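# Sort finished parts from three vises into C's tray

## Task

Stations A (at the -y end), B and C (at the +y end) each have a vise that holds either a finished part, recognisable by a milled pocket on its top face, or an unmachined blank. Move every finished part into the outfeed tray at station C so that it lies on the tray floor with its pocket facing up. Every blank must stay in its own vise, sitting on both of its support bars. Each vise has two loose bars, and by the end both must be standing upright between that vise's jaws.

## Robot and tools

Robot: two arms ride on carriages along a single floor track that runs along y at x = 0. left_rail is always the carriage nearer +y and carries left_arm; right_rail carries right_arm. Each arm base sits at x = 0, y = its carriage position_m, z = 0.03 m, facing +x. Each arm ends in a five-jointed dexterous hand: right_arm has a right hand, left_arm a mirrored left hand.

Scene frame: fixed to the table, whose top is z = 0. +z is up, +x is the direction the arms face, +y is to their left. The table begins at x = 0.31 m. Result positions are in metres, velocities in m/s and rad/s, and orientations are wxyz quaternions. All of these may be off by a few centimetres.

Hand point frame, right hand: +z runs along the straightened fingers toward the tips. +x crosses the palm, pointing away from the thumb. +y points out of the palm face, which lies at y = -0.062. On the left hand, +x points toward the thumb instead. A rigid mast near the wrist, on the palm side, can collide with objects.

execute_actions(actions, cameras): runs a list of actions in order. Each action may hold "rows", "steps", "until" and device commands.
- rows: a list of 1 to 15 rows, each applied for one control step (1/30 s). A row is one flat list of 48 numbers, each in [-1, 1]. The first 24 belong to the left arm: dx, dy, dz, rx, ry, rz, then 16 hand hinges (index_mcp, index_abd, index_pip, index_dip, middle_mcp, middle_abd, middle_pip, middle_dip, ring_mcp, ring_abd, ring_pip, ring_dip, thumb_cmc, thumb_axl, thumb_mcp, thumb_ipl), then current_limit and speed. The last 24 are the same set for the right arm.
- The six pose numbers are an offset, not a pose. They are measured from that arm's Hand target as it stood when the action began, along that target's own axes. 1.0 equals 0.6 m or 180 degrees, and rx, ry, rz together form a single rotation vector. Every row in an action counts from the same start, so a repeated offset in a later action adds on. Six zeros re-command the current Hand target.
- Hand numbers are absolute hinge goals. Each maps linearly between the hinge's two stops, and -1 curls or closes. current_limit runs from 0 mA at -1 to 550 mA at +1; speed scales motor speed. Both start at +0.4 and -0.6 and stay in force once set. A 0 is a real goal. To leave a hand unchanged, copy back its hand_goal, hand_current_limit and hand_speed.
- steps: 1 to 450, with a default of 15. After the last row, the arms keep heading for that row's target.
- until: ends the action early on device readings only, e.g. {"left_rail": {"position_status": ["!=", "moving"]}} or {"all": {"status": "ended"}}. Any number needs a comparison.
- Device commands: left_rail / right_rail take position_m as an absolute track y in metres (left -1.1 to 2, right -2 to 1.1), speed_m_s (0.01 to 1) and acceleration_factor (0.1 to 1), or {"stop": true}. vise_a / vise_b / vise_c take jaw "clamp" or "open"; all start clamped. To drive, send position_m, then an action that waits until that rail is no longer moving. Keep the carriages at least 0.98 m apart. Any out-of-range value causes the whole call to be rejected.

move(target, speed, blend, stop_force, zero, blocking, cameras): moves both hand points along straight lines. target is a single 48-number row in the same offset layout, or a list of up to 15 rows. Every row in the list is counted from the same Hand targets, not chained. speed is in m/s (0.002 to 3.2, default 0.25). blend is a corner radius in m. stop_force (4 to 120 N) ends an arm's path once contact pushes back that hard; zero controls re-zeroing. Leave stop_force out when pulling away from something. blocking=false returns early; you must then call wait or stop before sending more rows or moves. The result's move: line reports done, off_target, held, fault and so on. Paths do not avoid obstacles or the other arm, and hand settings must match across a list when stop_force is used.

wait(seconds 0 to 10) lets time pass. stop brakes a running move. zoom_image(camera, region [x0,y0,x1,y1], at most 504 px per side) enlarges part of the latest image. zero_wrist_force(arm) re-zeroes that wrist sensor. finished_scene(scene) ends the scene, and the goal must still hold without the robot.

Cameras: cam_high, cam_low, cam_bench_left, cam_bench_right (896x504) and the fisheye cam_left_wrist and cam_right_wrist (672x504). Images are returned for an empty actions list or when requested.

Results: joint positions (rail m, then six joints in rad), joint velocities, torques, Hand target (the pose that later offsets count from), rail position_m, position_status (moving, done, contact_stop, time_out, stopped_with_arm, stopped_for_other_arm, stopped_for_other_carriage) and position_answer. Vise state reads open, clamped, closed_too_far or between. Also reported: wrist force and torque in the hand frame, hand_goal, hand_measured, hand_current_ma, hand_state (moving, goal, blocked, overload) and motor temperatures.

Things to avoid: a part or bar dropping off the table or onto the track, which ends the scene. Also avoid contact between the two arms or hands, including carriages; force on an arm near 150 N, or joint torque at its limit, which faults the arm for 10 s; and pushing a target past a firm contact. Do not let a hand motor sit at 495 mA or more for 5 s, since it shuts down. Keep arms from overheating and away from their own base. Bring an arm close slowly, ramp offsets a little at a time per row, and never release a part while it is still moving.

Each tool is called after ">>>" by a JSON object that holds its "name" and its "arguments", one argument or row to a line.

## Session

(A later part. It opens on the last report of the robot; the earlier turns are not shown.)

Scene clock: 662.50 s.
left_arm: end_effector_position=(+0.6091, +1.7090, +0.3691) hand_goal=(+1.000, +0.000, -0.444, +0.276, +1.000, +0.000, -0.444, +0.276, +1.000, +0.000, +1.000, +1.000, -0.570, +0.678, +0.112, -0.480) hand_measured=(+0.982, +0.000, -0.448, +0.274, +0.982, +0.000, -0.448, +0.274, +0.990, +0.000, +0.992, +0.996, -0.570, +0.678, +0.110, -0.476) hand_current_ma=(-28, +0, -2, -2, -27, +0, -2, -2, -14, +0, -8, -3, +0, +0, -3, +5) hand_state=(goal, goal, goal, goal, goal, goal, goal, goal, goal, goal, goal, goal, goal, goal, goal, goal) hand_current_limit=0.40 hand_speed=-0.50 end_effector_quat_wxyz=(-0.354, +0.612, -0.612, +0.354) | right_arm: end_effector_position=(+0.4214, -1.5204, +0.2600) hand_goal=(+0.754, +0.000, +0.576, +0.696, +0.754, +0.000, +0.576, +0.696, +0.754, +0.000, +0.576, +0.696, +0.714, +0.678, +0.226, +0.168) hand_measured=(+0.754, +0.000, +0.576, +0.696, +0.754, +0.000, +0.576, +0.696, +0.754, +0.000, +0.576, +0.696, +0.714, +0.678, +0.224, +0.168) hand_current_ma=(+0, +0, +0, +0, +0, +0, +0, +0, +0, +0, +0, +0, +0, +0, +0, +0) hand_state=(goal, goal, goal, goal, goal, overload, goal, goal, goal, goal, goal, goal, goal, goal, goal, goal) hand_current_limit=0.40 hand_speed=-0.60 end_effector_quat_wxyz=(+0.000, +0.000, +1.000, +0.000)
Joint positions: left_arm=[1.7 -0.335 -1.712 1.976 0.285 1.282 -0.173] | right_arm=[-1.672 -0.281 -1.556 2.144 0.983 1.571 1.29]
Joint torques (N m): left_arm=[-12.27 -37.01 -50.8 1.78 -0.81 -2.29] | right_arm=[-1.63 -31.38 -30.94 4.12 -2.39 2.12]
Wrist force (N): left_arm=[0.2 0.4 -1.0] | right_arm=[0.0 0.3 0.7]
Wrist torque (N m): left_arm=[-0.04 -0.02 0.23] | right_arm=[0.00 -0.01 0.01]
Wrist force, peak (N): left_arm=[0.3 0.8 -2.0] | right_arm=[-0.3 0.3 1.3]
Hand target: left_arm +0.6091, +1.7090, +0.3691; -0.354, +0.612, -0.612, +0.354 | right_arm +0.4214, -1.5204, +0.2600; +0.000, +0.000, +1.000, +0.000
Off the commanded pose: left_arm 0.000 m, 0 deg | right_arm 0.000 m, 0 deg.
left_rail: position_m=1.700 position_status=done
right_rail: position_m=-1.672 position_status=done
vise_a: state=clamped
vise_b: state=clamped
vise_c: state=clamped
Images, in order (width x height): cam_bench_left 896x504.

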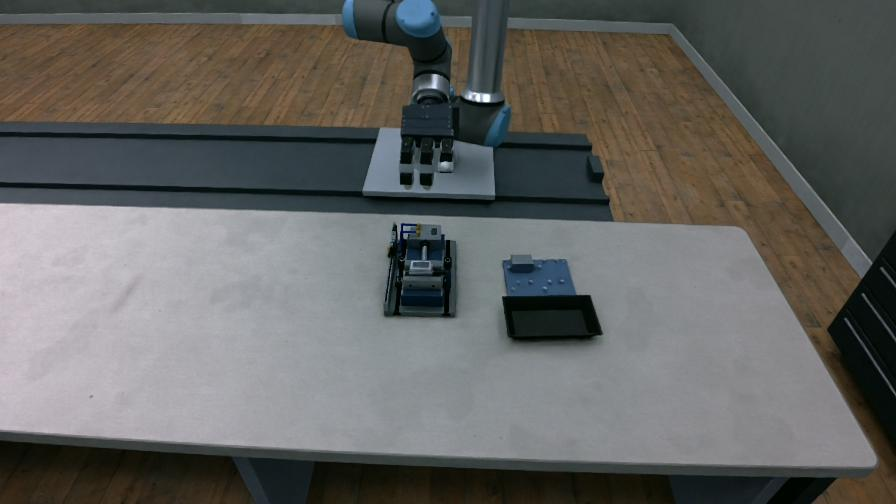

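>>> {"name": "move", "arguments": {
  "target": [-0.0133,0.2571,0.2849,0,0,0,1,0,-0.65,0.246,1,0,-0.65,0.246,1,0,1,1,-0.571,0.678,0.112,-0.481,0.4,-0.5,0,0,0,0,0,0,0.754,0,0.576,0.696,0.754,0,0.576,0.696,0.754,0,0.576,0.696,0.714,0.678,0.226,0.168,0.4,-0.6],
  "speed": 0.2
}}

>>> {"name": "move", "arguments": {
  "target": [0,0.056,0.0323,0,0,0,1,0,-0.65,0.246,1,0,-0.65,0.246,1,0,1,1,-0.571,0.678,0.112,-0.481,0.4,-0.5,0,0,0,0,0,0,0.754,0,0.576,0.696,0.754,0,0.576,0.696,0.754,0,0.576,0.696,0.714,0.678,0.226,0.168,0.4,-0.6],
  "speed": 0.04,
  "stop_force": 6,
  "cameras": ["cam_bench_left","cam_left_wrist"]
}}

>>> {"name": "zoom_image", "arguments": {
  "camera": "cam_left_wrist",
  "region": [150, 50, 400, 250]
}}

>>> {"name": "zoom_image", "arguments": {
  "camera": "cam_bench_left",
  "region": [395, 245, 460, 295]
}}

Scene clock: 675.17 s.
left_arm: end_effector_position=(+0.6799, +1.7170, +0.1501) hand_goal=(+1.000, +0.000, -0.650, +0.246, +1.000, +0.000, -0.650, +0.246, +1.000, +0.000, +1.000, +1.000, -0.570, +0.678, +0.112, -0.480) hand_measured=(+0.984, +0.000, -0.646, +0.250, +0.984, +0.000, -0.646, +0.250, +0.990, +0.000, +0.992, +0.996, -0.570, +0.678, +0.110, -0.476) hand_current_ma=(-27, +0, +2, +2, -25, +0, +2, +3, -14, +0, -8, -3, +0, +0, -3, +4) hand_state=(goal, goal, goal, goal, goal, goal, goal, goal, goal, goal, goal, goal, goal, goal, goal, goal) hand_current_limit=0.40 hand_speed=-0.50 end_effector_quat_wxyz=(-0.354, +0.612, -0.612, +0.354) | right_arm: end_effector_position=(+0.4214, -1.5204, +0.2600) hand_goal=(+0.754, +0.000, +0.576, +0.696, +0.754, +0.000, +0.576, +0.696, +0.754, +0.000, +0.576, +0.696, +0.714, +0.678, +0.226, +0.168) hand_measured=(+0.754, +0.000, +0.576, +0.696, +0.754, +0.000, +0.576, +0.696, +0.754, +0.000, +0.576, +0.696, +0.714, +0.678, +0.224, +0.168) hand_current_ma=(+0, +0, +0, +0, +0, +0, +0, +0, +0, +0, +0, +0, +0, +0, +0, +0) hand_state=(goal, goal, goal, goal, goal, overload, goal, goal, goal, goal, goal, goal, goal, goal, goal, goal) hand_current_limit=0.40 hand_speed=-0.60 end_effector_quat_wxyz=(+0.000, +0.000, +1.000, +0.000)
Joint positions: left_arm=[1.7 -0.27 -1.404 2.097 -0.153 1.337 -0.138] | right_arm=[-1.672 -0.281 -1.556 2.144 0.983 1.571 1.29]
Joint torques (N m): left_arm=[6.88 -40.64 -43.05 -1.15 2.55 3.2] | right_arm=[-2.02 -31.68 -32.34 3.68 -2.35 1.59]
Wrist force (N): left_arm=[-0.5 0.4 -1.2] | right_arm=[-0.3 0.4 1.0]
Wrist torque (N m): left_arm=[-0.01 0.04 -0.22] | right_arm=[-0.02 0.02 -0.02]
Wrist force, peak (N): left_arm=[0.3 -0.9 -2.3] | right_arm=[0.3 0.8 1.2]
Hand target: left_arm +0.6800, +1.7170, +0.1501; -0.354, +0.612, -0.612, +0.354 | right_arm +0.4214, -1.5204, +0.2600; +0.000, +0.000, +1.000, +0.000
Off the commanded pose: left_arm 0.000 m, 0 deg | right_arm 0.000 m, 0 deg.
left_rail: position_m=1.700 position_status=done
right_rail: position_m=-1.672 position_status=done
vise_a: state=clamped
vise_b: state=clamped
vise_c: state=clamped
move: done

Scene clock: 677.07 s.
left_arm: end_effector_position=(+0.6800, +1.7170, +0.1113) hand_goal=(+1.000, +0.000, -0.650, +0.246, +1.000, +0.000, -0.650, +0.246, +1.000, +0.000, +1.000, +1.000, -0.570, +0.678, +0.112, -0.480) hand_measured=(+0.984, +0.000, -0.646, +0.250, +0.984, +0.000, -0.646, +0.250, +0.990, +0.000, +0.992, +0.996, -0.570, +0.678, +0.110, -0.476) hand_current_ma=(-27, +0, +2, +2, -25, +0, +2, +3, -14, +0, -8, -3, +0, +0, -3, +4) hand_state=(goal, goal, goal, goal, goal, goal, goal, goal, goal, goal, goal, goal, goal, goal, goal, goal) hand_current_limit=0.40 hand_speed=-0.50 end_effector_quat_wxyz=(-0.354, +0.612, -0.612, +0.354) | right_arm: end_effector_position=(+0.4214, -1.5204, +0.2600) hand_goal=(+0.754, +0.000, +0.576, +0.696, +0.754, +0.000, +0.576, +0.696, +0.754, +0.000, +0.576, +0.696, +0.714, +0.678, +0.226, +0.168) hand_measured=(+0.754, +0.000, +0.576, +0.696, +0.754, +0.000, +0.576, +0.696, +0.754, +0.000, +0.576, +0.696, +0.714, +0.678, +0.224, +0.168) hand_current_ma=(+0, +0, +0, +0, +0, +0, +0, +0, +0, +0, +0, +0, +0, +0, +0, +0) hand_state=(goal, goal, goal, goal, goal, overload, goal, goal, goal, goal, goal, goal, goal, goal, goal, goal) hand_current_limit=0.40 hand_speed=-0.60 end_effector_quat_wxyz=(+0.000, +0.000, +1.000, +0.000)
Joint positions: left_arm=[1.7 -0.27 -1.355 2.125 -0.231 1.337 -0.138] | right_arm=[-1.672 -0.281 -1.556 2.144 0.983 1.571 1.29]
Joint torques (N m): left_arm=[1.86 -39.88 -22.83 -1.28 1.59 1.56] | right_arm=[-2.95 -32.55 -30.89 3.89 -2.36 2]
Wrist force (N): left_arm=[0.0 -0.1 -1.6] | right_arm=[0.0 0.1 0.4]
Wrist torque (N m): left_arm=[-0.01 -0.03 -0.17] | right_arm=[0.00 0.00 0.01]
Wrist force, peak (N): left_arm=[0.0 0.5 -2.0] | right_arm=[0.2 -0.8 0.7]
Hand target: left_arm +0.6800, +1.7170, +0.1113; -0.354, +0.612, -0.612, +0.354 | right_arm +0.4214, -1.5204, +0.2600; +0.000, +0.000, +1.000, +0.000
Off the commanded pose: left_arm 0.000 m, 0 deg | right_arm 0.000 m, 0 deg.
left_rail: position_m=1.700 position_status=done
right_rail: position_m=-1.672 position_status=done
vise_a: state=clamped
vise_b: state=clamped
vise_c: state=clamped
move: done
camera_calibration:
cam_left_wrist: T_world_to_cam=[[0.330011, 0.738445, 0.58804, -1.58499], [-0.364363, -0.475018, 0.800998, 0.935906], [0.870823, -0.478598, 0.1123, 0.338688], [0, 0, 0, 1]] pos_world=[0.569136, 1.7771, 0.144344]
Images, in order (width x height): cam_bench_left 896x504, cam_left_wrist 672x504.

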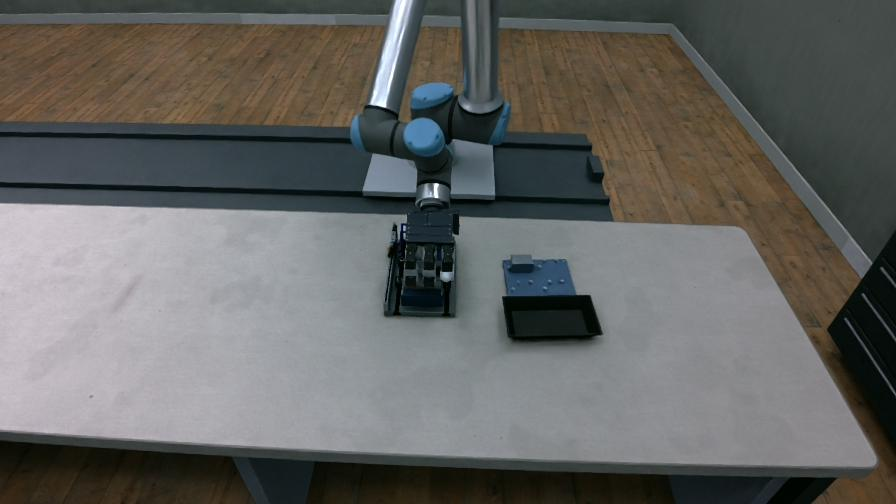

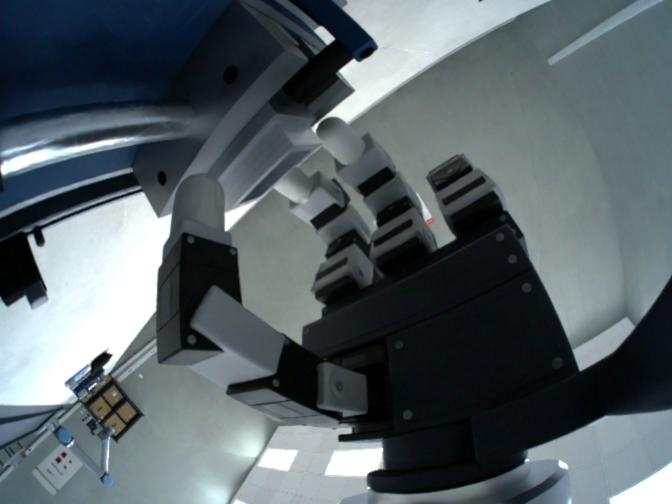

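Scaled by 2.016 from the camera's 672x504 image, which has a finer 960x720 frame.

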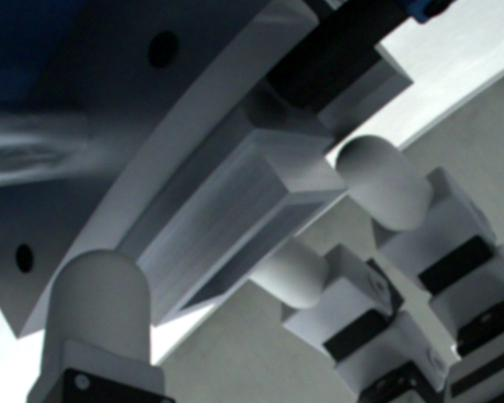

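Scaled by 7.754 from the camera's 896x504 image, which has a finer 1280x720 frame.

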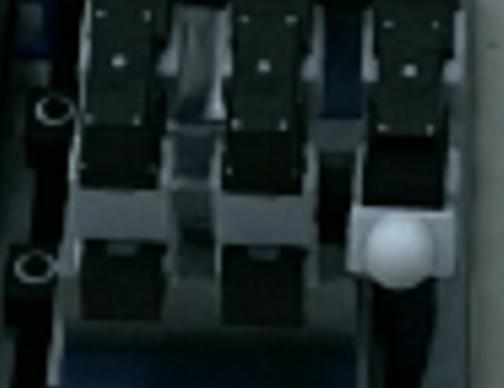

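>>> {"name": "execute_actions", "arguments": {
  "actions": [
    {"rows":[[-0.0058,0,0,0,0,0,1,0,-0.65,0.246,1,0,-0.65,0.246,1,0,1,1,-0.571,0.678,0.112,-0.481,0.4,-0.5,0,0,0,0,0,0,0.754,0,0.576,0.696,0.754,0,0.576,0.696,0.754,0,0.576,0.696,0.714,0.678,0.226,0.168,0.4,-0.6]],"steps":20},
    {"rows":[[0,0,0,0,0,0,0.89,0,-0.723,0.246,0.89,0,-0.723,0.246,1,0,1,1,-0.571,0.678,-0.067,-0.319,0.2,-0.8,0,0,0,0,0,0,0.754,0,0.576,0.696,0.754,0,0.576,0.696,0.754,0,0.576,0.696,0.714,0.678,0.226,0.168,0.4,-0.6]],"steps":45},
    {"rows":[[0,0,0,0,0,0,0.85,0,-0.745,0.23,0.85,0,-0.745,0.23,1,0,1,1,-0.571,0.678,-0.16,-0.29,0.2,-0.8,0,0,0,0,0,0,0.754,0,0.576,0.696,0.754,0,0.576,0.696,0.754,0,0.576,0.696,0.714,0.678,0.226,0.168,0.4,-0.6]],"steps":45}
  ],
  "cameras": ["cam_left_wrist","cam_bench_left"]
}}

>>> {"name": "zoom_image", "arguments": {
  "camera": "cam_left_wrist",
  "region": [150, 50, 400, 250]
}}

>>> {"name": "zoom_image", "arguments": {
  "camera": "cam_bench_left",
  "region": [395, 245, 460, 295]
}}

Scene clock: 694.90 s.
left_arm: end_effector_position=(+0.6800, +1.7205, +0.1113) hand_goal=(+0.850, +0.000, -0.744, +0.230, +0.850, +0.000, -0.744, +0.230, +1.000, +0.000, +1.000, +1.000, -0.570, +0.678, -0.160, -0.290) hand_measured=(+0.876, +0.000, -0.728, +0.242, +0.862, +0.000, -0.734, +0.238, +0.990, +0.000, +0.992, +0.996, -0.570, +0.678, -0.112, -0.286) hand_current_ma=(+48, +0, +24, +14, +17, +0, +13, +7, -14, +0, -8, -3, +0, +0, +154, +4) hand_state=(blocked, goal, goal, goal, goal, goal, goal, goal, goal, goal, goal, goal, goal, goal, blocked, goal) hand_current_limit=0.20 hand_speed=-0.80 end_effector_quat_wxyz=(-0.354, +0.612, -0.612, +0.354) | right_arm: end_effector_position=(+0.4214, -1.5204, +0.2600) hand_goal=(+0.754, +0.000, +0.576, +0.696, +0.754, +0.000, +0.576, +0.696, +0.754, +0.000, +0.576, +0.696, +0.714, +0.678, +0.226, +0.168) hand_measured=(+0.754, +0.000, +0.576, +0.696, +0.754, +0.000, +0.576, +0.696, +0.754, +0.000, +0.576, +0.696, +0.714, +0.678, +0.224, +0.168) hand_current_ma=(+0, +0, +0, +0, +0, +0, +0, +0, +0, +0, +0, +0, +0, +0, +0, +0) hand_state=(goal, goal, goal, goal, goal, overload, goal, goal, goal, goal, goal, goal, goal, goal, goal, goal) hand_current_limit=0.40 hand_speed=-0.60 end_effector_quat_wxyz=(+0.000, +0.000, +1.000, +0.000)
Joint positions: left_arm=[1.7 -0.263 -1.354 2.125 -0.232 1.343 -0.134] | right_arm=[-1.672 -0.281 -1.556 2.144 0.983 1.571 1.29]
Joint torques (N m): left_arm=[7.55 -39.69 -24.8 1.6 2.48 3.03] | right_arm=[-0.19 -32.98 -30.36 4.46 -2.2 2.01]
Wrist force (N): left_arm=[-0.2 -2.3 -2.1] | right_arm=[0.4 0.5 0.3]
Wrist torque (N m): left_arm=[-0.01 -0.02 -0.17] | right_arm=[0.05 -0.05 0.05]
Wrist force, peak (N): left_arm=[-0.8 -2.8 -2.7] | right_arm=[0.0 1.1 0.6]
Hand target: left_arm +0.6800, +1.7205, +0.1113; -0.354, +0.612, -0.612, +0.354 | right_arm +0.4214, -1.5204, +0.2600; +0.000, +0.000, +1.000, +0.000
Off the commanded pose: left_arm 0.000 m, 0 deg | right_arm 0.000 m, 0 deg.
left_rail: position_m=1.700 position_status=done
right_rail: position_m=-1.672 position_status=done
vise_a: state=clamped
vise_b: state=clamped
vise_c: state=clamped
camera_calibration:
cam_left_wrist: T_world_to_cam=[[0.330076, 0.738409, 0.58805, -1.58755], [-0.364404, -0.474997, 0.800992, 0.937555], [0.870781, -0.478675, 0.112294, 0.340525], [0, 0, 0, 1]] pos_world=[0.569136, 1.7806, 0.144344]
Images, in order (width x height): cam_bench_left 896x504, cam_left_wrist 672x504.

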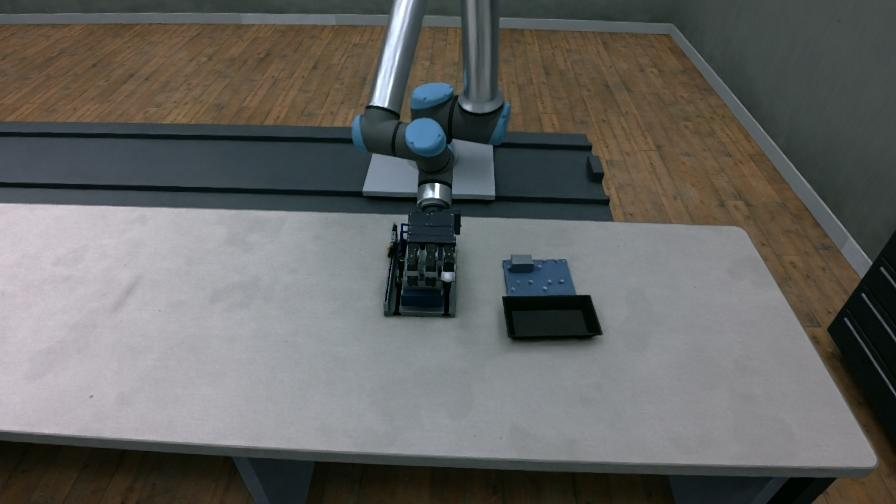

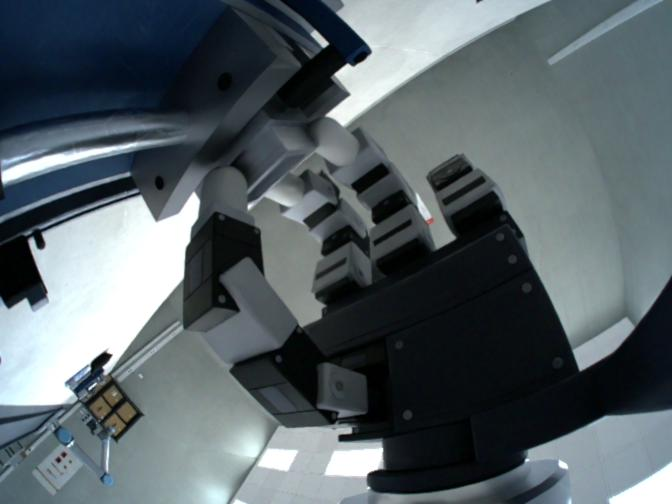

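Scaled by 2.016 from the camera's 672x504 image, which has a finer 960x720 frame.

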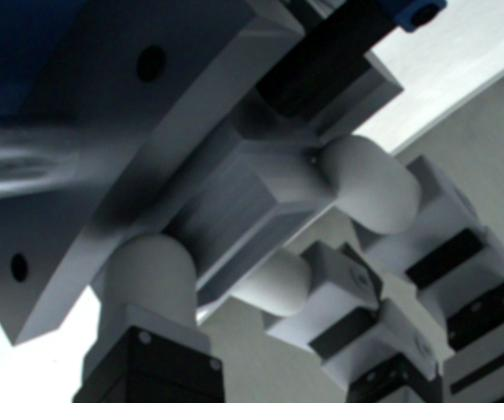

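Scaled by 7.754 from the camera's 896x504 image, which has a finer 1280x720 frame.

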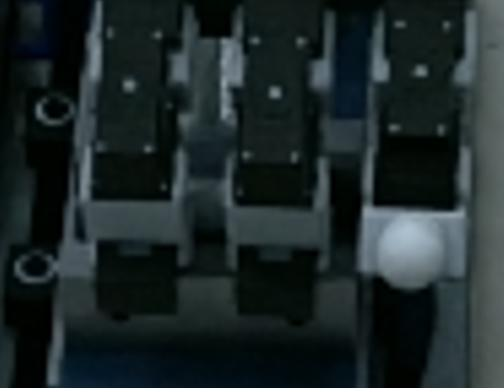

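>>> {"name": "execute_actions", "arguments": {
  "actions": [
    {"rows":[[0,0,0,0,0,0,0.8,0,-0.79,0.203,0.8,0,-0.79,0.203,1,0,1,1,-0.571,0.678,-0.235,-0.34,0.75,-0.8,0,0,0,0,0,0,0.754,0,0.576,0.696,0.754,0,0.576,0.696,0.754,0,0.576,0.696,0.714,0.678,0.226,0.168,0.4,-0.6]],"steps":45},
    {"vise_c":{"jaw":"open"},"steps":30}
  ]
}}

>>> {"name": "execute_actions", "arguments": {
  "actions": [
    {"rows":[[0,-0.0072,-0.0042,0,0,0,0.8,0,-0.79,0.203,0.8,0,-0.79,0.203,1,0,1,1,-0.571,0.678,-0.235,-0.34,0.75,-0.8,0,0,0,0,0,0,0.754,0,0.576,0.696,0.754,0,0.576,0.696,0.754,0,0.576,0.696,0.714,0.678,0.226,0.168,0.4,-0.6],[0,-0.0144,-0.0083,0,0,0,0.8,0,-0.79,0.203,0.8,0,-0.79,0.203,1,0,1,1,-0.571,0.678,-0.235,-0.34,0.75,-0.8,0,0,0,0,0,0,0.754,0,0.576,0.696,0.754,0,0.576,0.696,0.754,0,0.576,0.696,0.714,0.678,0.226,0.168,0.4,-0.6]],"steps":45}
  ],
  "cameras": ["cam_left_wrist","cam_bench_left"]
}}

>>> {"name": "zoom_image", "arguments": {
  "camera": "cam_left_wrist",
  "region": [150, 50, 400, 250]
}}

Scene clock: 709.53 s.
left_arm: end_effector_position=(+0.6800, +1.7205, +0.1113) hand_goal=(+0.800, +0.000, -0.790, +0.204, +0.800, +0.000, -0.790, +0.204, +1.000, +0.000, +1.000, +1.000, -0.570, +0.678, -0.234, -0.340) hand_measured=(+0.870, +0.000, -0.728, +0.236, +0.852, +0.000, -0.736, +0.228, +0.990, +0.000, +0.992, +0.996, -0.568, +0.680, -0.112, -0.292) hand_current_ma=(+199, +0, +155, +60, +129, +0, +127, +42, -14, +0, -8, -3, +1, +1, +481, +162) hand_state=(blocked, goal, blocked, blocked, blocked, goal, blocked, blocked, goal, goal, goal, goal, goal, goal, blocked, blocked) hand_current_limit=0.75 hand_speed=-0.80 end_effector_quat_wxyz=(-0.354, +0.612, -0.612, +0.354) | right_arm: end_effector_position=(+0.4214, -1.5204, +0.2600) hand_goal=(+0.754, +0.000, +0.576, +0.696, +0.754, +0.000, +0.576, +0.696, +0.754, +0.000, +0.576, +0.696, +0.714, +0.678, +0.226, +0.168) hand_measured=(+0.754, +0.000, +0.576, +0.696, +0.754, +0.000, +0.576, +0.696, +0.754, +0.000, +0.576, +0.696, +0.714, +0.678, +0.224, +0.168) hand_current_ma=(+0, +0, +0, +0, +0, +0, +0, +0, +0, +0, +0, +0, +0, +0, +0, +0) hand_state=(goal, goal, goal, goal, goal, overload, goal, goal, goal, goal, goal, goal, goal, goal, goal, goal) hand_current_limit=0.40 hand_speed=-0.60 end_effector_quat_wxyz=(+0.000, +0.000, +1.000, +0.000)
Joint positions: left_arm=[1.7 -0.263 -1.354 2.125 -0.232 1.343 -0.134] | right_arm=[-1.672 -0.281 -1.556 2.144 0.983 1.571 1.29]
Joint torques (N m): left_arm=[-1.76 -48.78 -22.71 1.38 2.1 2.87] | right_arm=[-3.8 -30.98 -30.58 3.75 -2.44 2.31]
Wrist force (N): left_arm=[-0.1 0.9 -1.4] | right_arm=[0.2 -0.3 0.3]
Wrist torque (N m): left_arm=[0.06 0.03 -0.17] | right_arm=[-0.05 -0.03 0.01]
Wrist force, peak (N): left_arm=[-1.0 -2.7 -2.8] | right_arm=[0.3 0.1 1.2]
Hand target: left_arm +0.6800, +1.7205, +0.1113; -0.354, +0.612, -0.612, +0.354 | right_arm +0.4214, -1.5204, +0.2600; +0.000, +0.000, +1.000, +0.000
Off the commanded pose: left_arm 0.000 m, 0 deg | right_arm 0.000 m, 0 deg.
left_rail: position_m=1.700 position_status=done
right_rail: position_m=-1.672 position_status=done
vise_a: state=clamped
vise_b: state=clamped
vise_c: state=open

Scene clock: 711.23 s.
left_arm: end_effector_position=(+0.6800, +1.7205, +0.1212) hand_goal=(+0.800, +0.000, -0.790, +0.204, +0.800, +0.000, -0.790, +0.204, +1.000, +0.000, +1.000, +1.000, -0.570, +0.678, -0.234, -0.340) hand_measured=(+0.870, +0.000, -0.728, +0.236, +0.842, +0.000, -0.736, +0.228, +0.990, +0.000, +0.992, +0.996, -0.564, +0.684, -0.112, -0.292) hand_current_ma=(+199, +0, +155, +60, +95, +0, +127, +42, -14, +0, -8, -3, +5, +6, +481, +162) hand_state=(blocked, goal, blocked, blocked, blocked, goal, blocked, blocked, goal, goal, goal, goal, goal, goal, blocked, blocked) hand_current_limit=0.75 hand_speed=-0.80 end_effector_quat_wxyz=(-0.354, +0.612, -0.612, +0.354) | right_arm: end_effector_position=(+0.4214, -1.5204, +0.2600) hand_goal=(+0.754, +0.000, +0.576, +0.696, +0.754, +0.000, +0.576, +0.696, +0.754, +0.000, +0.576, +0.696, +0.714, +0.678, +0.226, +0.168) hand_measured=(+0.754, +0.000, +0.576, +0.696, +0.754, +0.000, +0.576, +0.696, +0.754, +0.000, +0.576, +0.696, +0.714, +0.678, +0.224, +0.168) hand_current_ma=(+0, +0, +0, +0, +0, +0, +0, +0, +0, +0, +0, +0, +0, +0, +0, +0) hand_state=(goal, goal, goal, goal, goal, overload, goal, goal, goal, goal, goal, goal, goal, goal, goal, goal) hand_current_limit=0.40 hand_speed=-0.60 end_effector_quat_wxyz=(+0.000, +0.000, +1.000, +0.000)
Joint positions: left_arm=[1.7 -0.263 -1.367 2.118 -0.212 1.343 -0.134] | right_arm=[-1.672 -0.281 -1.556 2.144 0.983 1.571 1.29]
Joint torques (N m): left_arm=[3.94 -57.93 -44.27 1.75 2.07 0.05] | right_arm=[-2.24 -30.4 -30.26 3.98 -2.08 1.75]
Wrist force (N): left_arm=[-0.2 2.4 -1.1] | right_arm=[0.2 0.4 0.7]
Wrist torque (N m): left_arm=[-0.06 0.01 -0.12] | right_arm=[0.02 -0.03 0.02]
Wrist force, peak (N): left_arm=[-0.1 3.6 -0.1] | right_arm=[-0.2 -0.4 1.2]
Hand target: left_arm +0.6800, +1.7205, +0.1212; -0.354, +0.612, -0.612, +0.354 | right_arm +0.4214, -1.5204, +0.2600; +0.000, +0.000, +1.000, +0.000
Off the commanded pose: left_arm 0.000 m, 0 deg | right_arm 0.000 m, 0 deg.
left_rail: position_m=1.700 position_status=done
right_rail: position_m=-1.672 position_status=done
vise_a: state=clamped
vise_b: state=clamped
vise_c: state=open
camera_calibration:
cam_left_wrist: T_world_to_cam=[[0.330076, 0.738409, 0.58805, -1.59337], [-0.364404, -0.474997, 0.800992, 0.929625], [0.870781, -0.478675, 0.112294, 0.339414], [0, 0, 0, 1]] pos_world=[0.569136, 1.7806, 0.154244]
Images, in order (width x height): cam_bench_left 896x504, cam_left_wrist 672x504.

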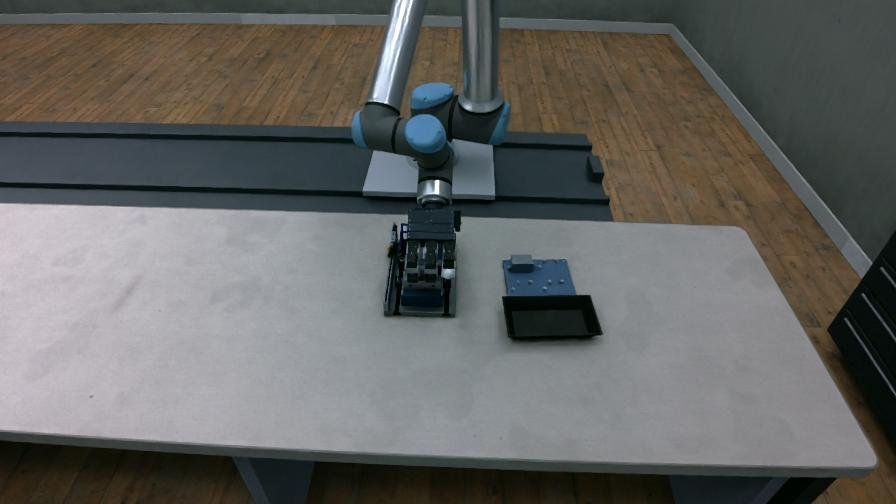

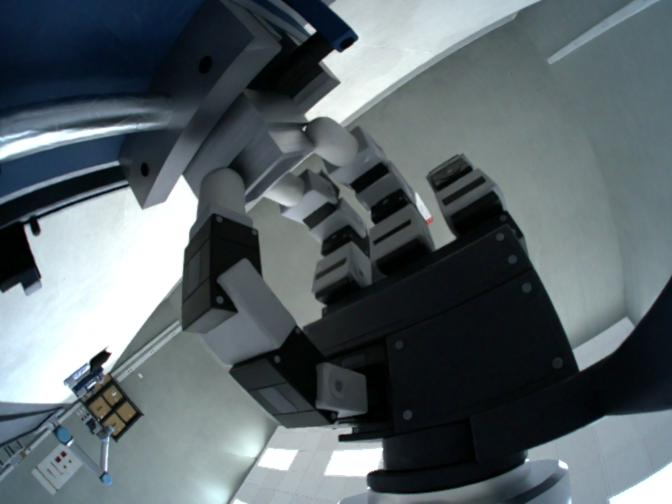

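Scaled by 2.016 from the camera's 672x504 image, which has a finer 960x720 frame.

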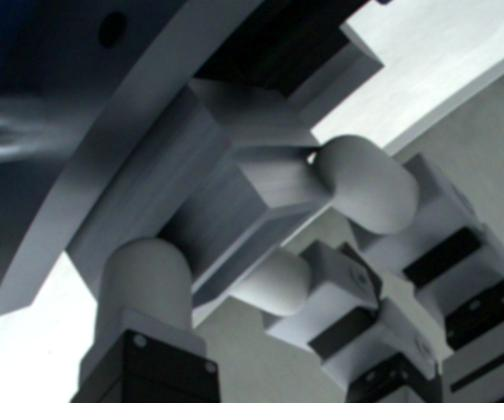

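>>> {"name": "zoom_image", "arguments": {
  "camera": "cam_bench_left",
  "region": [490, 245, 620, 350]
}}

>>> {"name": "move", "arguments": {
  "target": [0,-0.1155,-0.0667,0,0,0,0.8,0,-0.79,0.203,0.8,0,-0.79,0.203,1,0,1,1,-0.571,0.678,-0.235,-0.34,0.75,-0.8,0,0,0,0,0,0,0.754,0,0.576,0.696,0.754,0,0.576,0.696,0.754,0,0.576,0.696,0.714,0.678,0.226,0.168,0.4,-0.6],
  "speed": 0.05,
  "cameras": ["cam_left_wrist","cam_bench_left"]
}}

>>> {"name": "zoom_image", "arguments": {
  "camera": "cam_left_wrist",
  "region": [100, 0, 400, 250]
}}

>>> {"name": "zoom_image", "arguments": {
  "camera": "cam_bench_left",
  "region": [395, 215, 475, 295]
}}

Scaled by 3.877 from the camera's 896x504 image, which has a finer 1280x720 frame.

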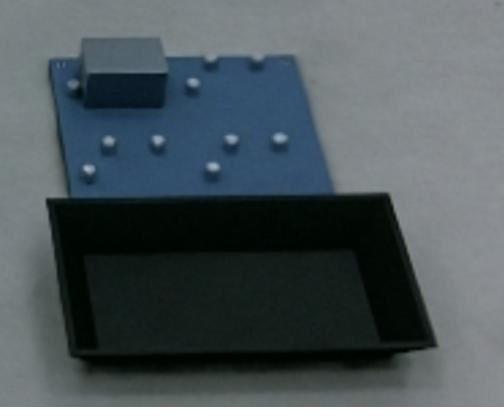

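Scene clock: 722.50 s.
left_arm: end_effector_position=(+0.6800, +1.7205, +0.2012) hand_goal=(+0.800, +0.000, -0.790, +0.204, +0.800, +0.000, -0.790, +0.204, +1.000, +0.000, +1.000, +1.000, -0.570, +0.678, -0.234, -0.340) hand_measured=(+0.870, +0.000, -0.728, +0.236, +0.838, +0.000, -0.736, +0.228, +0.990, +0.000, +0.992, +0.996, -0.562, +0.684, -0.112, -0.292) hand_current_ma=(+199, +0, +155, +60, +81, +0, +126, +42, -14, +0, -8, -3, +7, +9, +481, +162) hand_state=(blocked, goal, blocked, blocked, blocked, goal, blocked, blocked, goal, goal, goal, goal, goal, goal, blocked, blocked) hand_current_limit=0.75 hand_speed=-0.80 end_effector_quat_wxyz=(-0.354, +0.612, -0.612, +0.354) | right_arm: end_effector_position=(+0.4214, -1.5204, +0.2600) hand_goal=(+0.754, +0.000, +0.576, +0.696, +0.754, +0.000, +0.576, +0.696, +0.754, +0.000, +0.576, +0.696, +0.714, +0.678, +0.226, +0.168) hand_measured=(+0.754, +0.000, +0.576, +0.696, +0.754, +0.000, +0.576, +0.696, +0.754, +0.000, +0.576, +0.696, +0.714, +0.678, +0.224, +0.168) hand_current_ma=(+0, +0, +0, +0, +0, +0, +0, +0, +0, +0, +0, +0, +0, +0, +0, +0) hand_state=(goal, goal, goal, goal, goal, overload, goal, goal, goal, goal, goal, goal, goal, goal, goal, goal) hand_current_limit=0.40 hand_speed=-0.60 end_effector_quat_wxyz=(+0.000, +0.000, +1.000, +0.000)
Joint positions: left_arm=[1.7 -0.263 -1.461 2.052 -0.053 1.343 -0.134] | right_arm=[-1.672 -0.281 -1.556 2.144 0.983 1.571 1.29]
Joint torques (N m): left_arm=[2.09 -51.75 -48.53 1.52 1.45 2.25] | right_arm=[0.5 -31.72 -30.91 4.26 -2.35 2.25]
Wrist force (N): left_arm=[-0.6 1.5 -0.3] | right_arm=[0.2 0.2 0.4]
Wrist torque (N m): left_arm=[-0.08 0.08 -0.24] | right_arm=[0.02 -0.03 0.02]
Wrist force, peak (N): left_arm=[-0.5 3.1 -1.6] | right_arm=[-0.2 0.4 1.2]
Hand target: left_arm +0.6800, +1.7205, +0.2013; -0.354, +0.612, -0.612, +0.354 | right_arm +0.4214, -1.5204, +0.2600; +0.000, +0.000, +1.000, +0.000
Off the commanded pose: left_arm 0.000 m, 0 deg | right_arm 0.000 m, 0 deg.
left_rail: position_m=1.700 position_status=done
right_rail: position_m=-1.672 position_status=done
vise_a: state=clamped
vise_b: state=clamped
vise_c: state=open
move: done
camera_calibration:
cam_left_wrist: T_world_to_cam=[[0.330024, 0.73846, 0.588014, -1.64047], [-0.364352, -0.474994, 0.801017, 0.865505], [0.870822, -0.478599, 0.1123, 0.330269], [0, 0, 0, 1]] pos_world=[0.569136, 1.7806, 0.234244]
Images, in order (width x height): cam_bench_left 896x504, cam_left_wrist 672x504.

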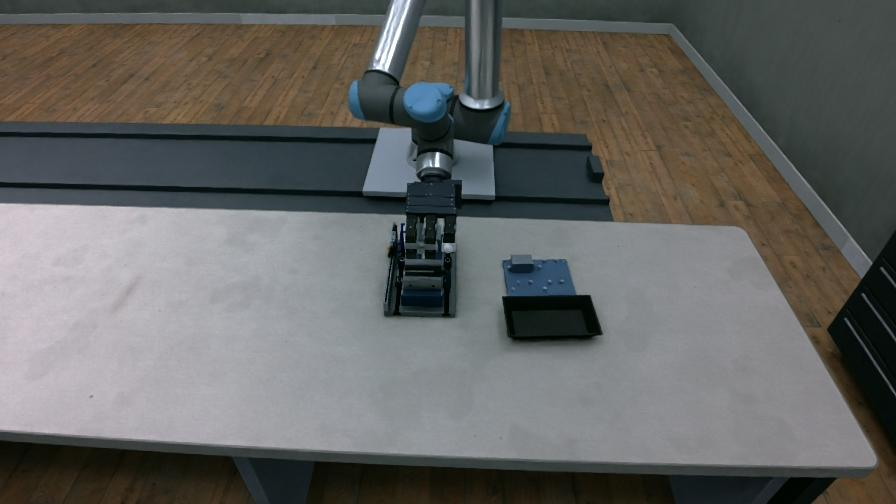

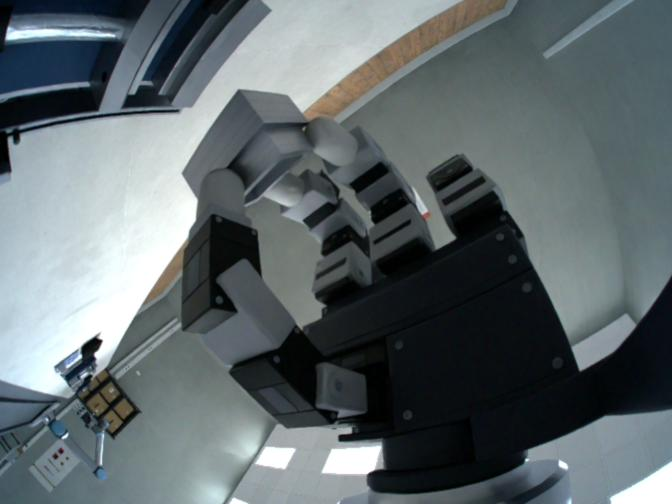

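Scaled by 1.680 from the camera's 672x504 image, which has a finer 960x720 frame.

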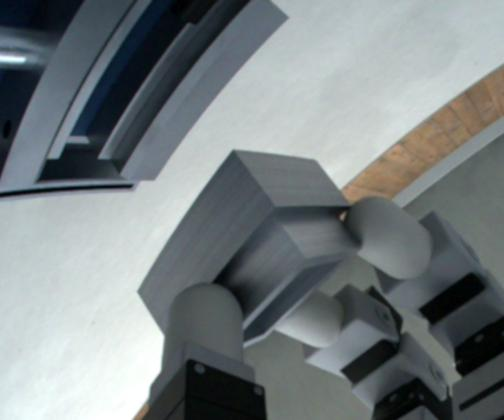

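Scaled by 6.300 from the camera's 896x504 image, which has a finer 1280x720 frame.

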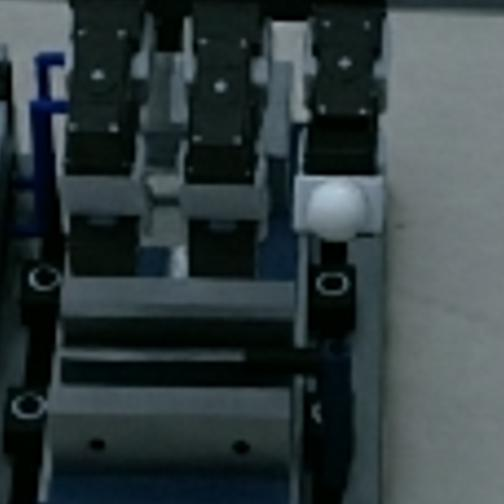

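>>> {"name": "execute_actions", "arguments": {
  "actions": [
    {"left_rail":{"position_m":2.0,"speed_m_s":0.3,"acceleration_factor":0.3},"steps":120,"until":{"left_rail":{"position_status":["!=","moving"]}}}
  ]
}}

>>> {"name": "move", "arguments": {
  "target": [-0.1575,-0.0667,0.1155,0,0,0,0.8,0,-0.79,0.203,0.8,0,-0.79,0.203,1,0,1,1,-0.571,0.678,-0.235,-0.34,0.75,-0.8,0,0,0,0,0,0,0.754,0,0.576,0.696,0.754,0,0.576,0.696,0.754,0,0.576,0.696,0.714,0.678,0.226,0.168,0.4,-0.6],
  "speed": 0.1,
  "cameras": ["cam_left_wrist","cam_bench_left"]
}}

>>> {"name": "zoom_image", "arguments": {
  "camera": "cam_left_wrist",
  "region": [100, 0, 400, 250]
}}

>>> {"name": "zoom_image", "arguments": {
  "camera": "cam_bench_left",
  "region": [490, 205, 620, 350]
}}

Scene clock: 761.13 s.
left_arm: end_effector_position=(+0.6800, +2.0205, +0.2013) hand_goal=(+0.800, +0.000, -0.790, +0.204, +0.800, +0.000, -0.790, +0.204, +1.000, +0.000, +1.000, +1.000, -0.570, +0.678, -0.234, -0.340) hand_measured=(+0.870, +0.000, -0.728, +0.236, +0.836, +0.000, -0.736, +0.228, +0.990, +0.000, +0.992, +0.996, -0.562, +0.684, -0.112, -0.292) hand_current_ma=(+199, +0, +155, +60, +80, +0, +126, +42, -14, +0, -8, -3, +8, +9, +481, +162) hand_state=(blocked, goal, blocked, blocked, blocked, goal, blocked, blocked, goal, goal, goal, goal, goal, goal, blocked, blocked) hand_current_limit=0.75 hand_speed=-0.80 end_effector_quat_wxyz=(-0.354, +0.612, -0.612, +0.354) | right_arm: end_effector_position=(+0.4214, -1.5204, +0.2600) hand_goal=(+0.754, +0.000, +0.576, +0.696, +0.754, +0.000, +0.576, +0.696, +0.754, +0.000, +0.576, +0.696, +0.714, +0.678, +0.226, +0.168) hand_measured=(+0.754, +0.000, +0.576, +0.696, +0.754, +0.000, +0.576, +0.696, +0.754, +0.000, +0.576, +0.696, +0.714, +0.678, +0.224, +0.168) hand_current_ma=(+0, +0, +0, +0, +0, +0, +0, +0, +0, +0, +0, +0, +0, +0, +0, +0) hand_state=(goal, goal, goal, goal, goal, overload, goal, goal, goal, goal, goal, goal, goal, goal, goal, goal) hand_current_limit=0.40 hand_speed=-0.60 end_effector_quat_wxyz=(+0.000, +0.000, +1.000, +0.000)
Joint positions: left_arm=[2 -0.263 -1.461 2.052 -0.053 1.343 -0.134] | right_arm=[-1.672 -0.281 -1.556 2.144 0.983 1.571 1.29]
Joint torques (N m): left_arm=[-4.38 -51.42 -45.3 1.26 -1.44 -2.68] | right_arm=[-3.03 -30.8 -30.11 3.8 -1.82 1.87]
Wrist force (N): left_arm=[-0.4 1.6 0.1] | right_arm=[0.2 0.3 0.5]
Wrist torque (N m): left_arm=[-0.09 0.06 -0.22] | right_arm=[0.02 -0.02 0.02]
Wrist force, peak (N): left_arm=[-1.2 2.3 -0.6] | right_arm=[-0.2 0.7 1.5]
Hand target: left_arm +0.6800, +2.0205, +0.2013; -0.354, +0.612, -0.612, +0.354 | right_arm +0.4214, -1.5204, +0.2600; +0.000, +0.000, +1.000, +0.000
Off the commanded pose: left_arm 0.000 m, 0 deg | right_arm 0.000 m, 0 deg.
left_rail: position_m=2.000 speed_m_s=0.30 position_status=done
right_rail: position_m=-1.672 position_status=done
vise_a: state=clamped
vise_b: state=clamped
vise_c: state=open

Scene clock: 762.83 s.
left_arm: end_effector_position=(+0.7600, +2.1149, +0.2013) hand_goal=(+0.800, +0.000, -0.790, +0.204, +0.800, +0.000, -0.790, +0.204, +1.000, +0.000, +1.000, +1.000, -0.570, +0.678, -0.234, -0.340) hand_measured=(+0.870, +0.000, -0.728, +0.236, +0.836, +0.000, -0.736, +0.228, +0.990, +0.000, +0.992, +0.996, -0.562, +0.686, -0.112, -0.292) hand_current_ma=(+199, +0, +155, +60, +77, +0, +126, +42, -14, +0, -8, -3, +8, +10, +481, +162) hand_state=(blocked, goal, blocked, blocked, blocked, goal, blocked, blocked, goal, goal, goal, goal, goal, goal, blocked, blocked) hand_current_limit=0.75 hand_speed=-0.80 end_effector_quat_wxyz=(-0.354, +0.612, -0.612, +0.354) | right_arm: end_effector_position=(+0.4214, -1.5204, +0.2600) hand_goal=(+0.754, +0.000, +0.576, +0.696, +0.754, +0.000, +0.576, +0.696, +0.754, +0.000, +0.576, +0.696, +0.714, +0.678, +0.226, +0.168) hand_measured=(+0.754, +0.000, +0.576, +0.696, +0.754, +0.000, +0.576, +0.696, +0.754, +0.000, +0.576, +0.696, +0.714, +0.678, +0.224, +0.168) hand_current_ma=(+0, +0, +0, +0, +0, +0, +0, +0, +0, +0, +0, +0, +0, +0, +0, +0) hand_state=(goal, goal, goal, goal, goal, overload, goal, goal, goal, goal, goal, goal, goal, goal, goal, goal) hand_current_limit=0.40 hand_speed=-0.60 end_effector_quat_wxyz=(+0.000, +0.000, +1.000, +0.000)
Joint positions: left_arm=[2 -0.063 -1.317 1.873 -0.032 1.517 -0.031] | right_arm=[-1.672 -0.281 -1.556 2.144 0.983 1.571 1.29]
Joint torques (N m): left_arm=[9.64 -44.98 -48.25 2.05 1.96 2.86] | right_arm=[-1.64 -31.25 -31.03 4.17 -2.49 2.15]
Wrist force (N): left_arm=[-0.5 2.2 0.1] | right_arm=[0.0 0.1 0.6]
Wrist torque (N m): left_arm=[0.01 0.05 -0.13] | right_arm=[-0.01 -0.01 0.00]
Wrist force, peak (N): left_arm=[0.2 2.0 -1.2] | right_arm=[-0.4 0.7 1.0]
Hand target: left_arm +0.7600, +2.1150, +0.2013; -0.354, +0.612, -0.612, +0.354 | right_arm +0.4214, -1.5204, +0.2600; +0.000, +0.000, +1.000, +0.000
Off the commanded pose: left_arm 0.000 m, 0 deg | right_arm 0.000 m, 0 deg.
left_rail: position_m=2.000 speed_m_s=0.30 position_status=done
right_rail: position_m=-1.672 position_status=done
vise_a: state=clamped
vise_b: state=clamped
vise_c: state=open
move: done
camera_calibration:
cam_left_wrist: T_world_to_cam=[[0.330011, 0.738445, 0.58804, -1.95814], [-0.364363, -0.475018, 0.800998, 1.08198], [0.870823, -0.478598, 0.1123, 0.44935], [0, 0, 0, 1]] pos_world=[0.649136, 2.175, 0.234344]
Images, in order (width x height): cam_bench_left 896x504, cam_left_wrist 672x504.

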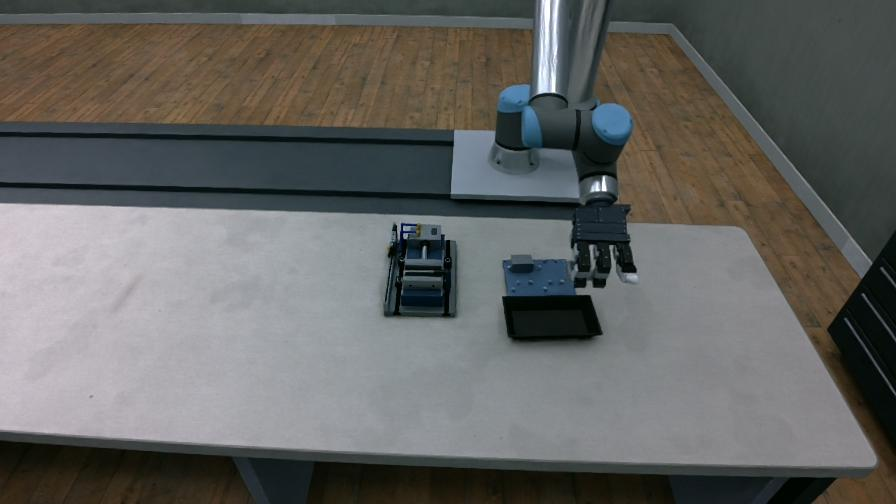

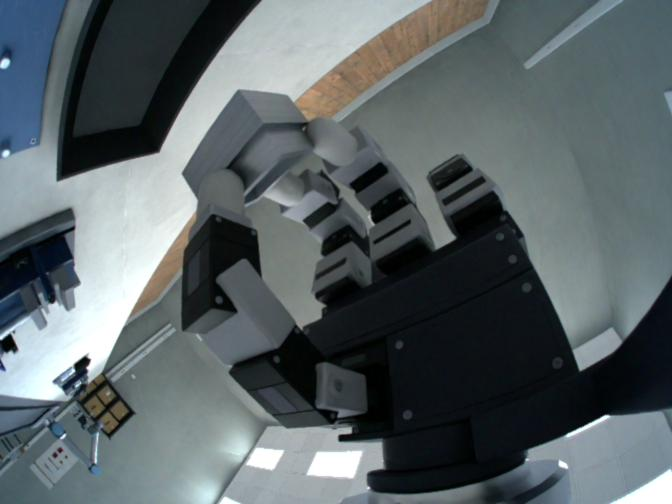

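Scaled by 1.680 from the camera's 672x504 image, which has a finer 960x720 frame.

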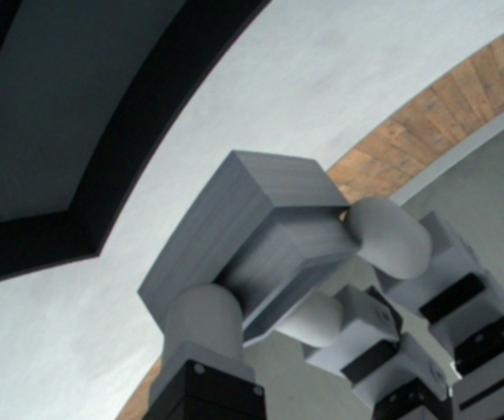

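Scaled by 3.476 from the camera's 896x504 image, which has a finer 1280x720 frame.

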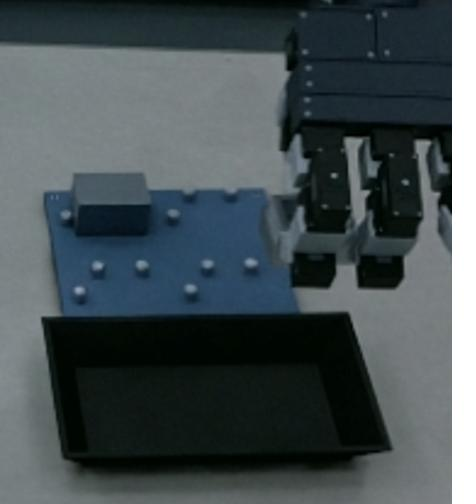

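>>> {"name": "move", "arguments": {
  "target": [0.005,0.1975,0.1122,0,0,0,0.8,0,-0.79,0.203,0.8,0,-0.79,0.203,1,0,1,1,-0.571,0.678,-0.235,-0.34,0.75,-0.8,0,0,0,0,0,0,0.754,0,0.576,0.696,0.754,0,0.576,0.696,0.754,0,0.576,0.696,0.714,0.678,0.226,0.168,0.4,-0.6],
  "speed": 0.1,
  "cameras": ["cam_left_wrist","cam_bench_left"]
}}

>>> {"name": "zoom_image", "arguments": {
  "camera": "cam_left_wrist",
  "region": [0, 0, 400, 250]
}}

>>> {"name": "zoom_image", "arguments": {
  "camera": "cam_bench_left",
  "region": [490, 225, 620, 350]
}}

Scene clock: 787.33 s.
left_arm: end_effector_position=(+0.7591, +2.1120, +0.0651) hand_goal=(+0.800, +0.000, -0.790, +0.204, +0.800, +0.000, -0.790, +0.204, +1.000, +0.000, +1.000, +1.000, -0.570, +0.678, -0.234, -0.340) hand_measured=(+0.870, +0.000, -0.728, +0.236, +0.836, +0.000, -0.736, +0.228, +0.990, +0.000, +0.992, +0.996, -0.562, +0.686, -0.112, -0.292) hand_current_ma=(+199, +0, +155, +60, +77, +0, +126, +42, -14, +0, -8, -3, +8, +10, +481, +162) hand_state=(blocked, goal, blocked, blocked, blocked, goal, blocked, blocked, goal, goal, goal, goal, goal, goal, blocked, blocked) hand_current_limit=0.75 hand_speed=-0.80 end_effector_quat_wxyz=(-0.354, +0.612, -0.612, +0.354) | right_arm: end_effector_position=(+0.4214, -1.5204, +0.2600) hand_goal=(+0.754, +0.000, +0.576, +0.696, +0.754, +0.000, +0.576, +0.696, +0.754, +0.000, +0.576, +0.696, +0.714, +0.678, +0.226, +0.168) hand_measured=(+0.754, +0.000, +0.576, +0.696, +0.754, +0.000, +0.576, +0.696, +0.754, +0.000, +0.576, +0.696, +0.714, +0.678, +0.224, +0.168) hand_current_ma=(+0, +0, +0, +0, +0, +0, +0, +0, +0, +0, +0, +0, +0, +0, +0, +0) hand_state=(goal, goal, goal, goal, goal, overload, goal, goal, goal, goal, goal, goal, goal, goal, goal, goal) hand_current_limit=0.40 hand_speed=-0.60 end_effector_quat_wxyz=(+0.000, +0.000, +1.000, +0.000)
Joint positions: left_arm=[2 -0.068 -1.171 1.969 -0.274 1.512 -0.034] | right_arm=[-1.672 -0.281 -1.556 2.144 0.983 1.571 1.29]
Joint torques (N m): left_arm=[-11.93 -57.33 -21.88 -1.76 -2.55 -3.3] | right_arm=[-2.59 -31.43 -29.45 3.82 -1.56 1.97]
Wrist force (N): left_arm=[-0.4 1.8 0.0] | right_arm=[0.0 0.1 0.8]
Wrist torque (N m): left_arm=[-0.03 0.05 0.18] | right_arm=[-0.04 -0.01 -0.01]
Wrist force, peak (N): left_arm=[-0.7 2.9 0.4] | right_arm=[-0.1 0.4 1.2]
Hand target: left_arm +0.7591, +2.1120, +0.0650; -0.354, +0.612, -0.612, +0.354 | right_arm +0.4214, -1.5204, +0.2600; +0.000, +0.000, +1.000, +0.000
Off the commanded pose: left_arm 0.000 m, 0 deg | right_arm 0.000 m, 0 deg.
left_rail: position_m=2.000 speed_m_s=0.30 position_status=done
right_rail: position_m=-1.672 position_status=done
vise_a: state=clamped
vise_b: state=clamped
vise_c: state=open
move: done
camera_calibration:
cam_left_wrist: T_world_to_cam=[[0.330076, 0.738409, 0.58805, -1.87557], [-0.364404, -0.474997, 0.800992, 1.18935], [0.870781, -0.478675, 0.112294, 0.464236], [0, 0, 0, 1]] pos_world=[0.648236, 2.1721, 0.0981437]
Images, in order (width x height): cam_bench_left 896x504, cam_left_wrist 672x504.

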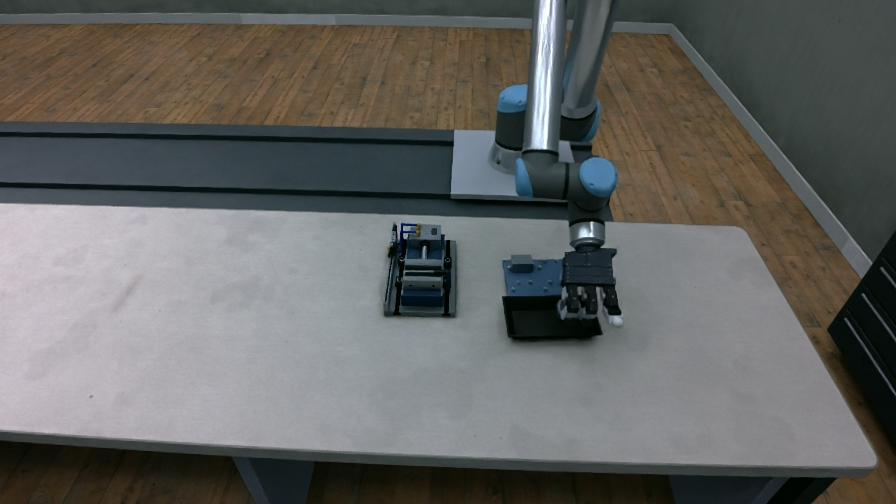

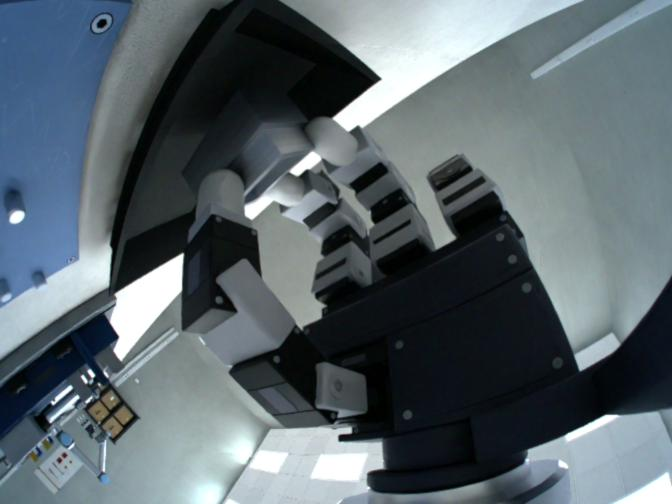

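Scaled by 1.260 from the camera's 672x504 image, which has a finer 960x720 frame.

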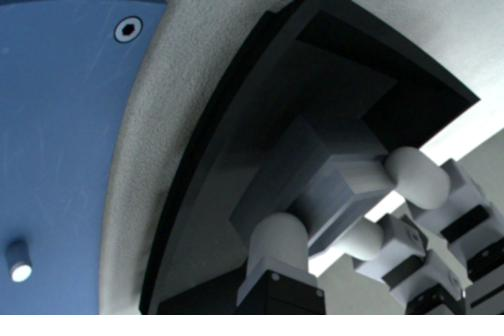

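Scaled by 3.877 from the camera's 896x504 image, which has a finer 1280x720 frame.

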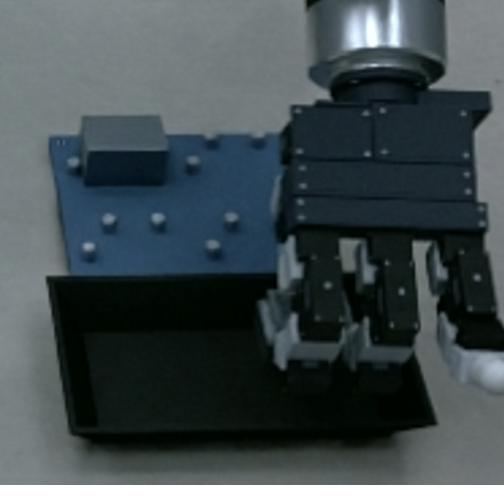

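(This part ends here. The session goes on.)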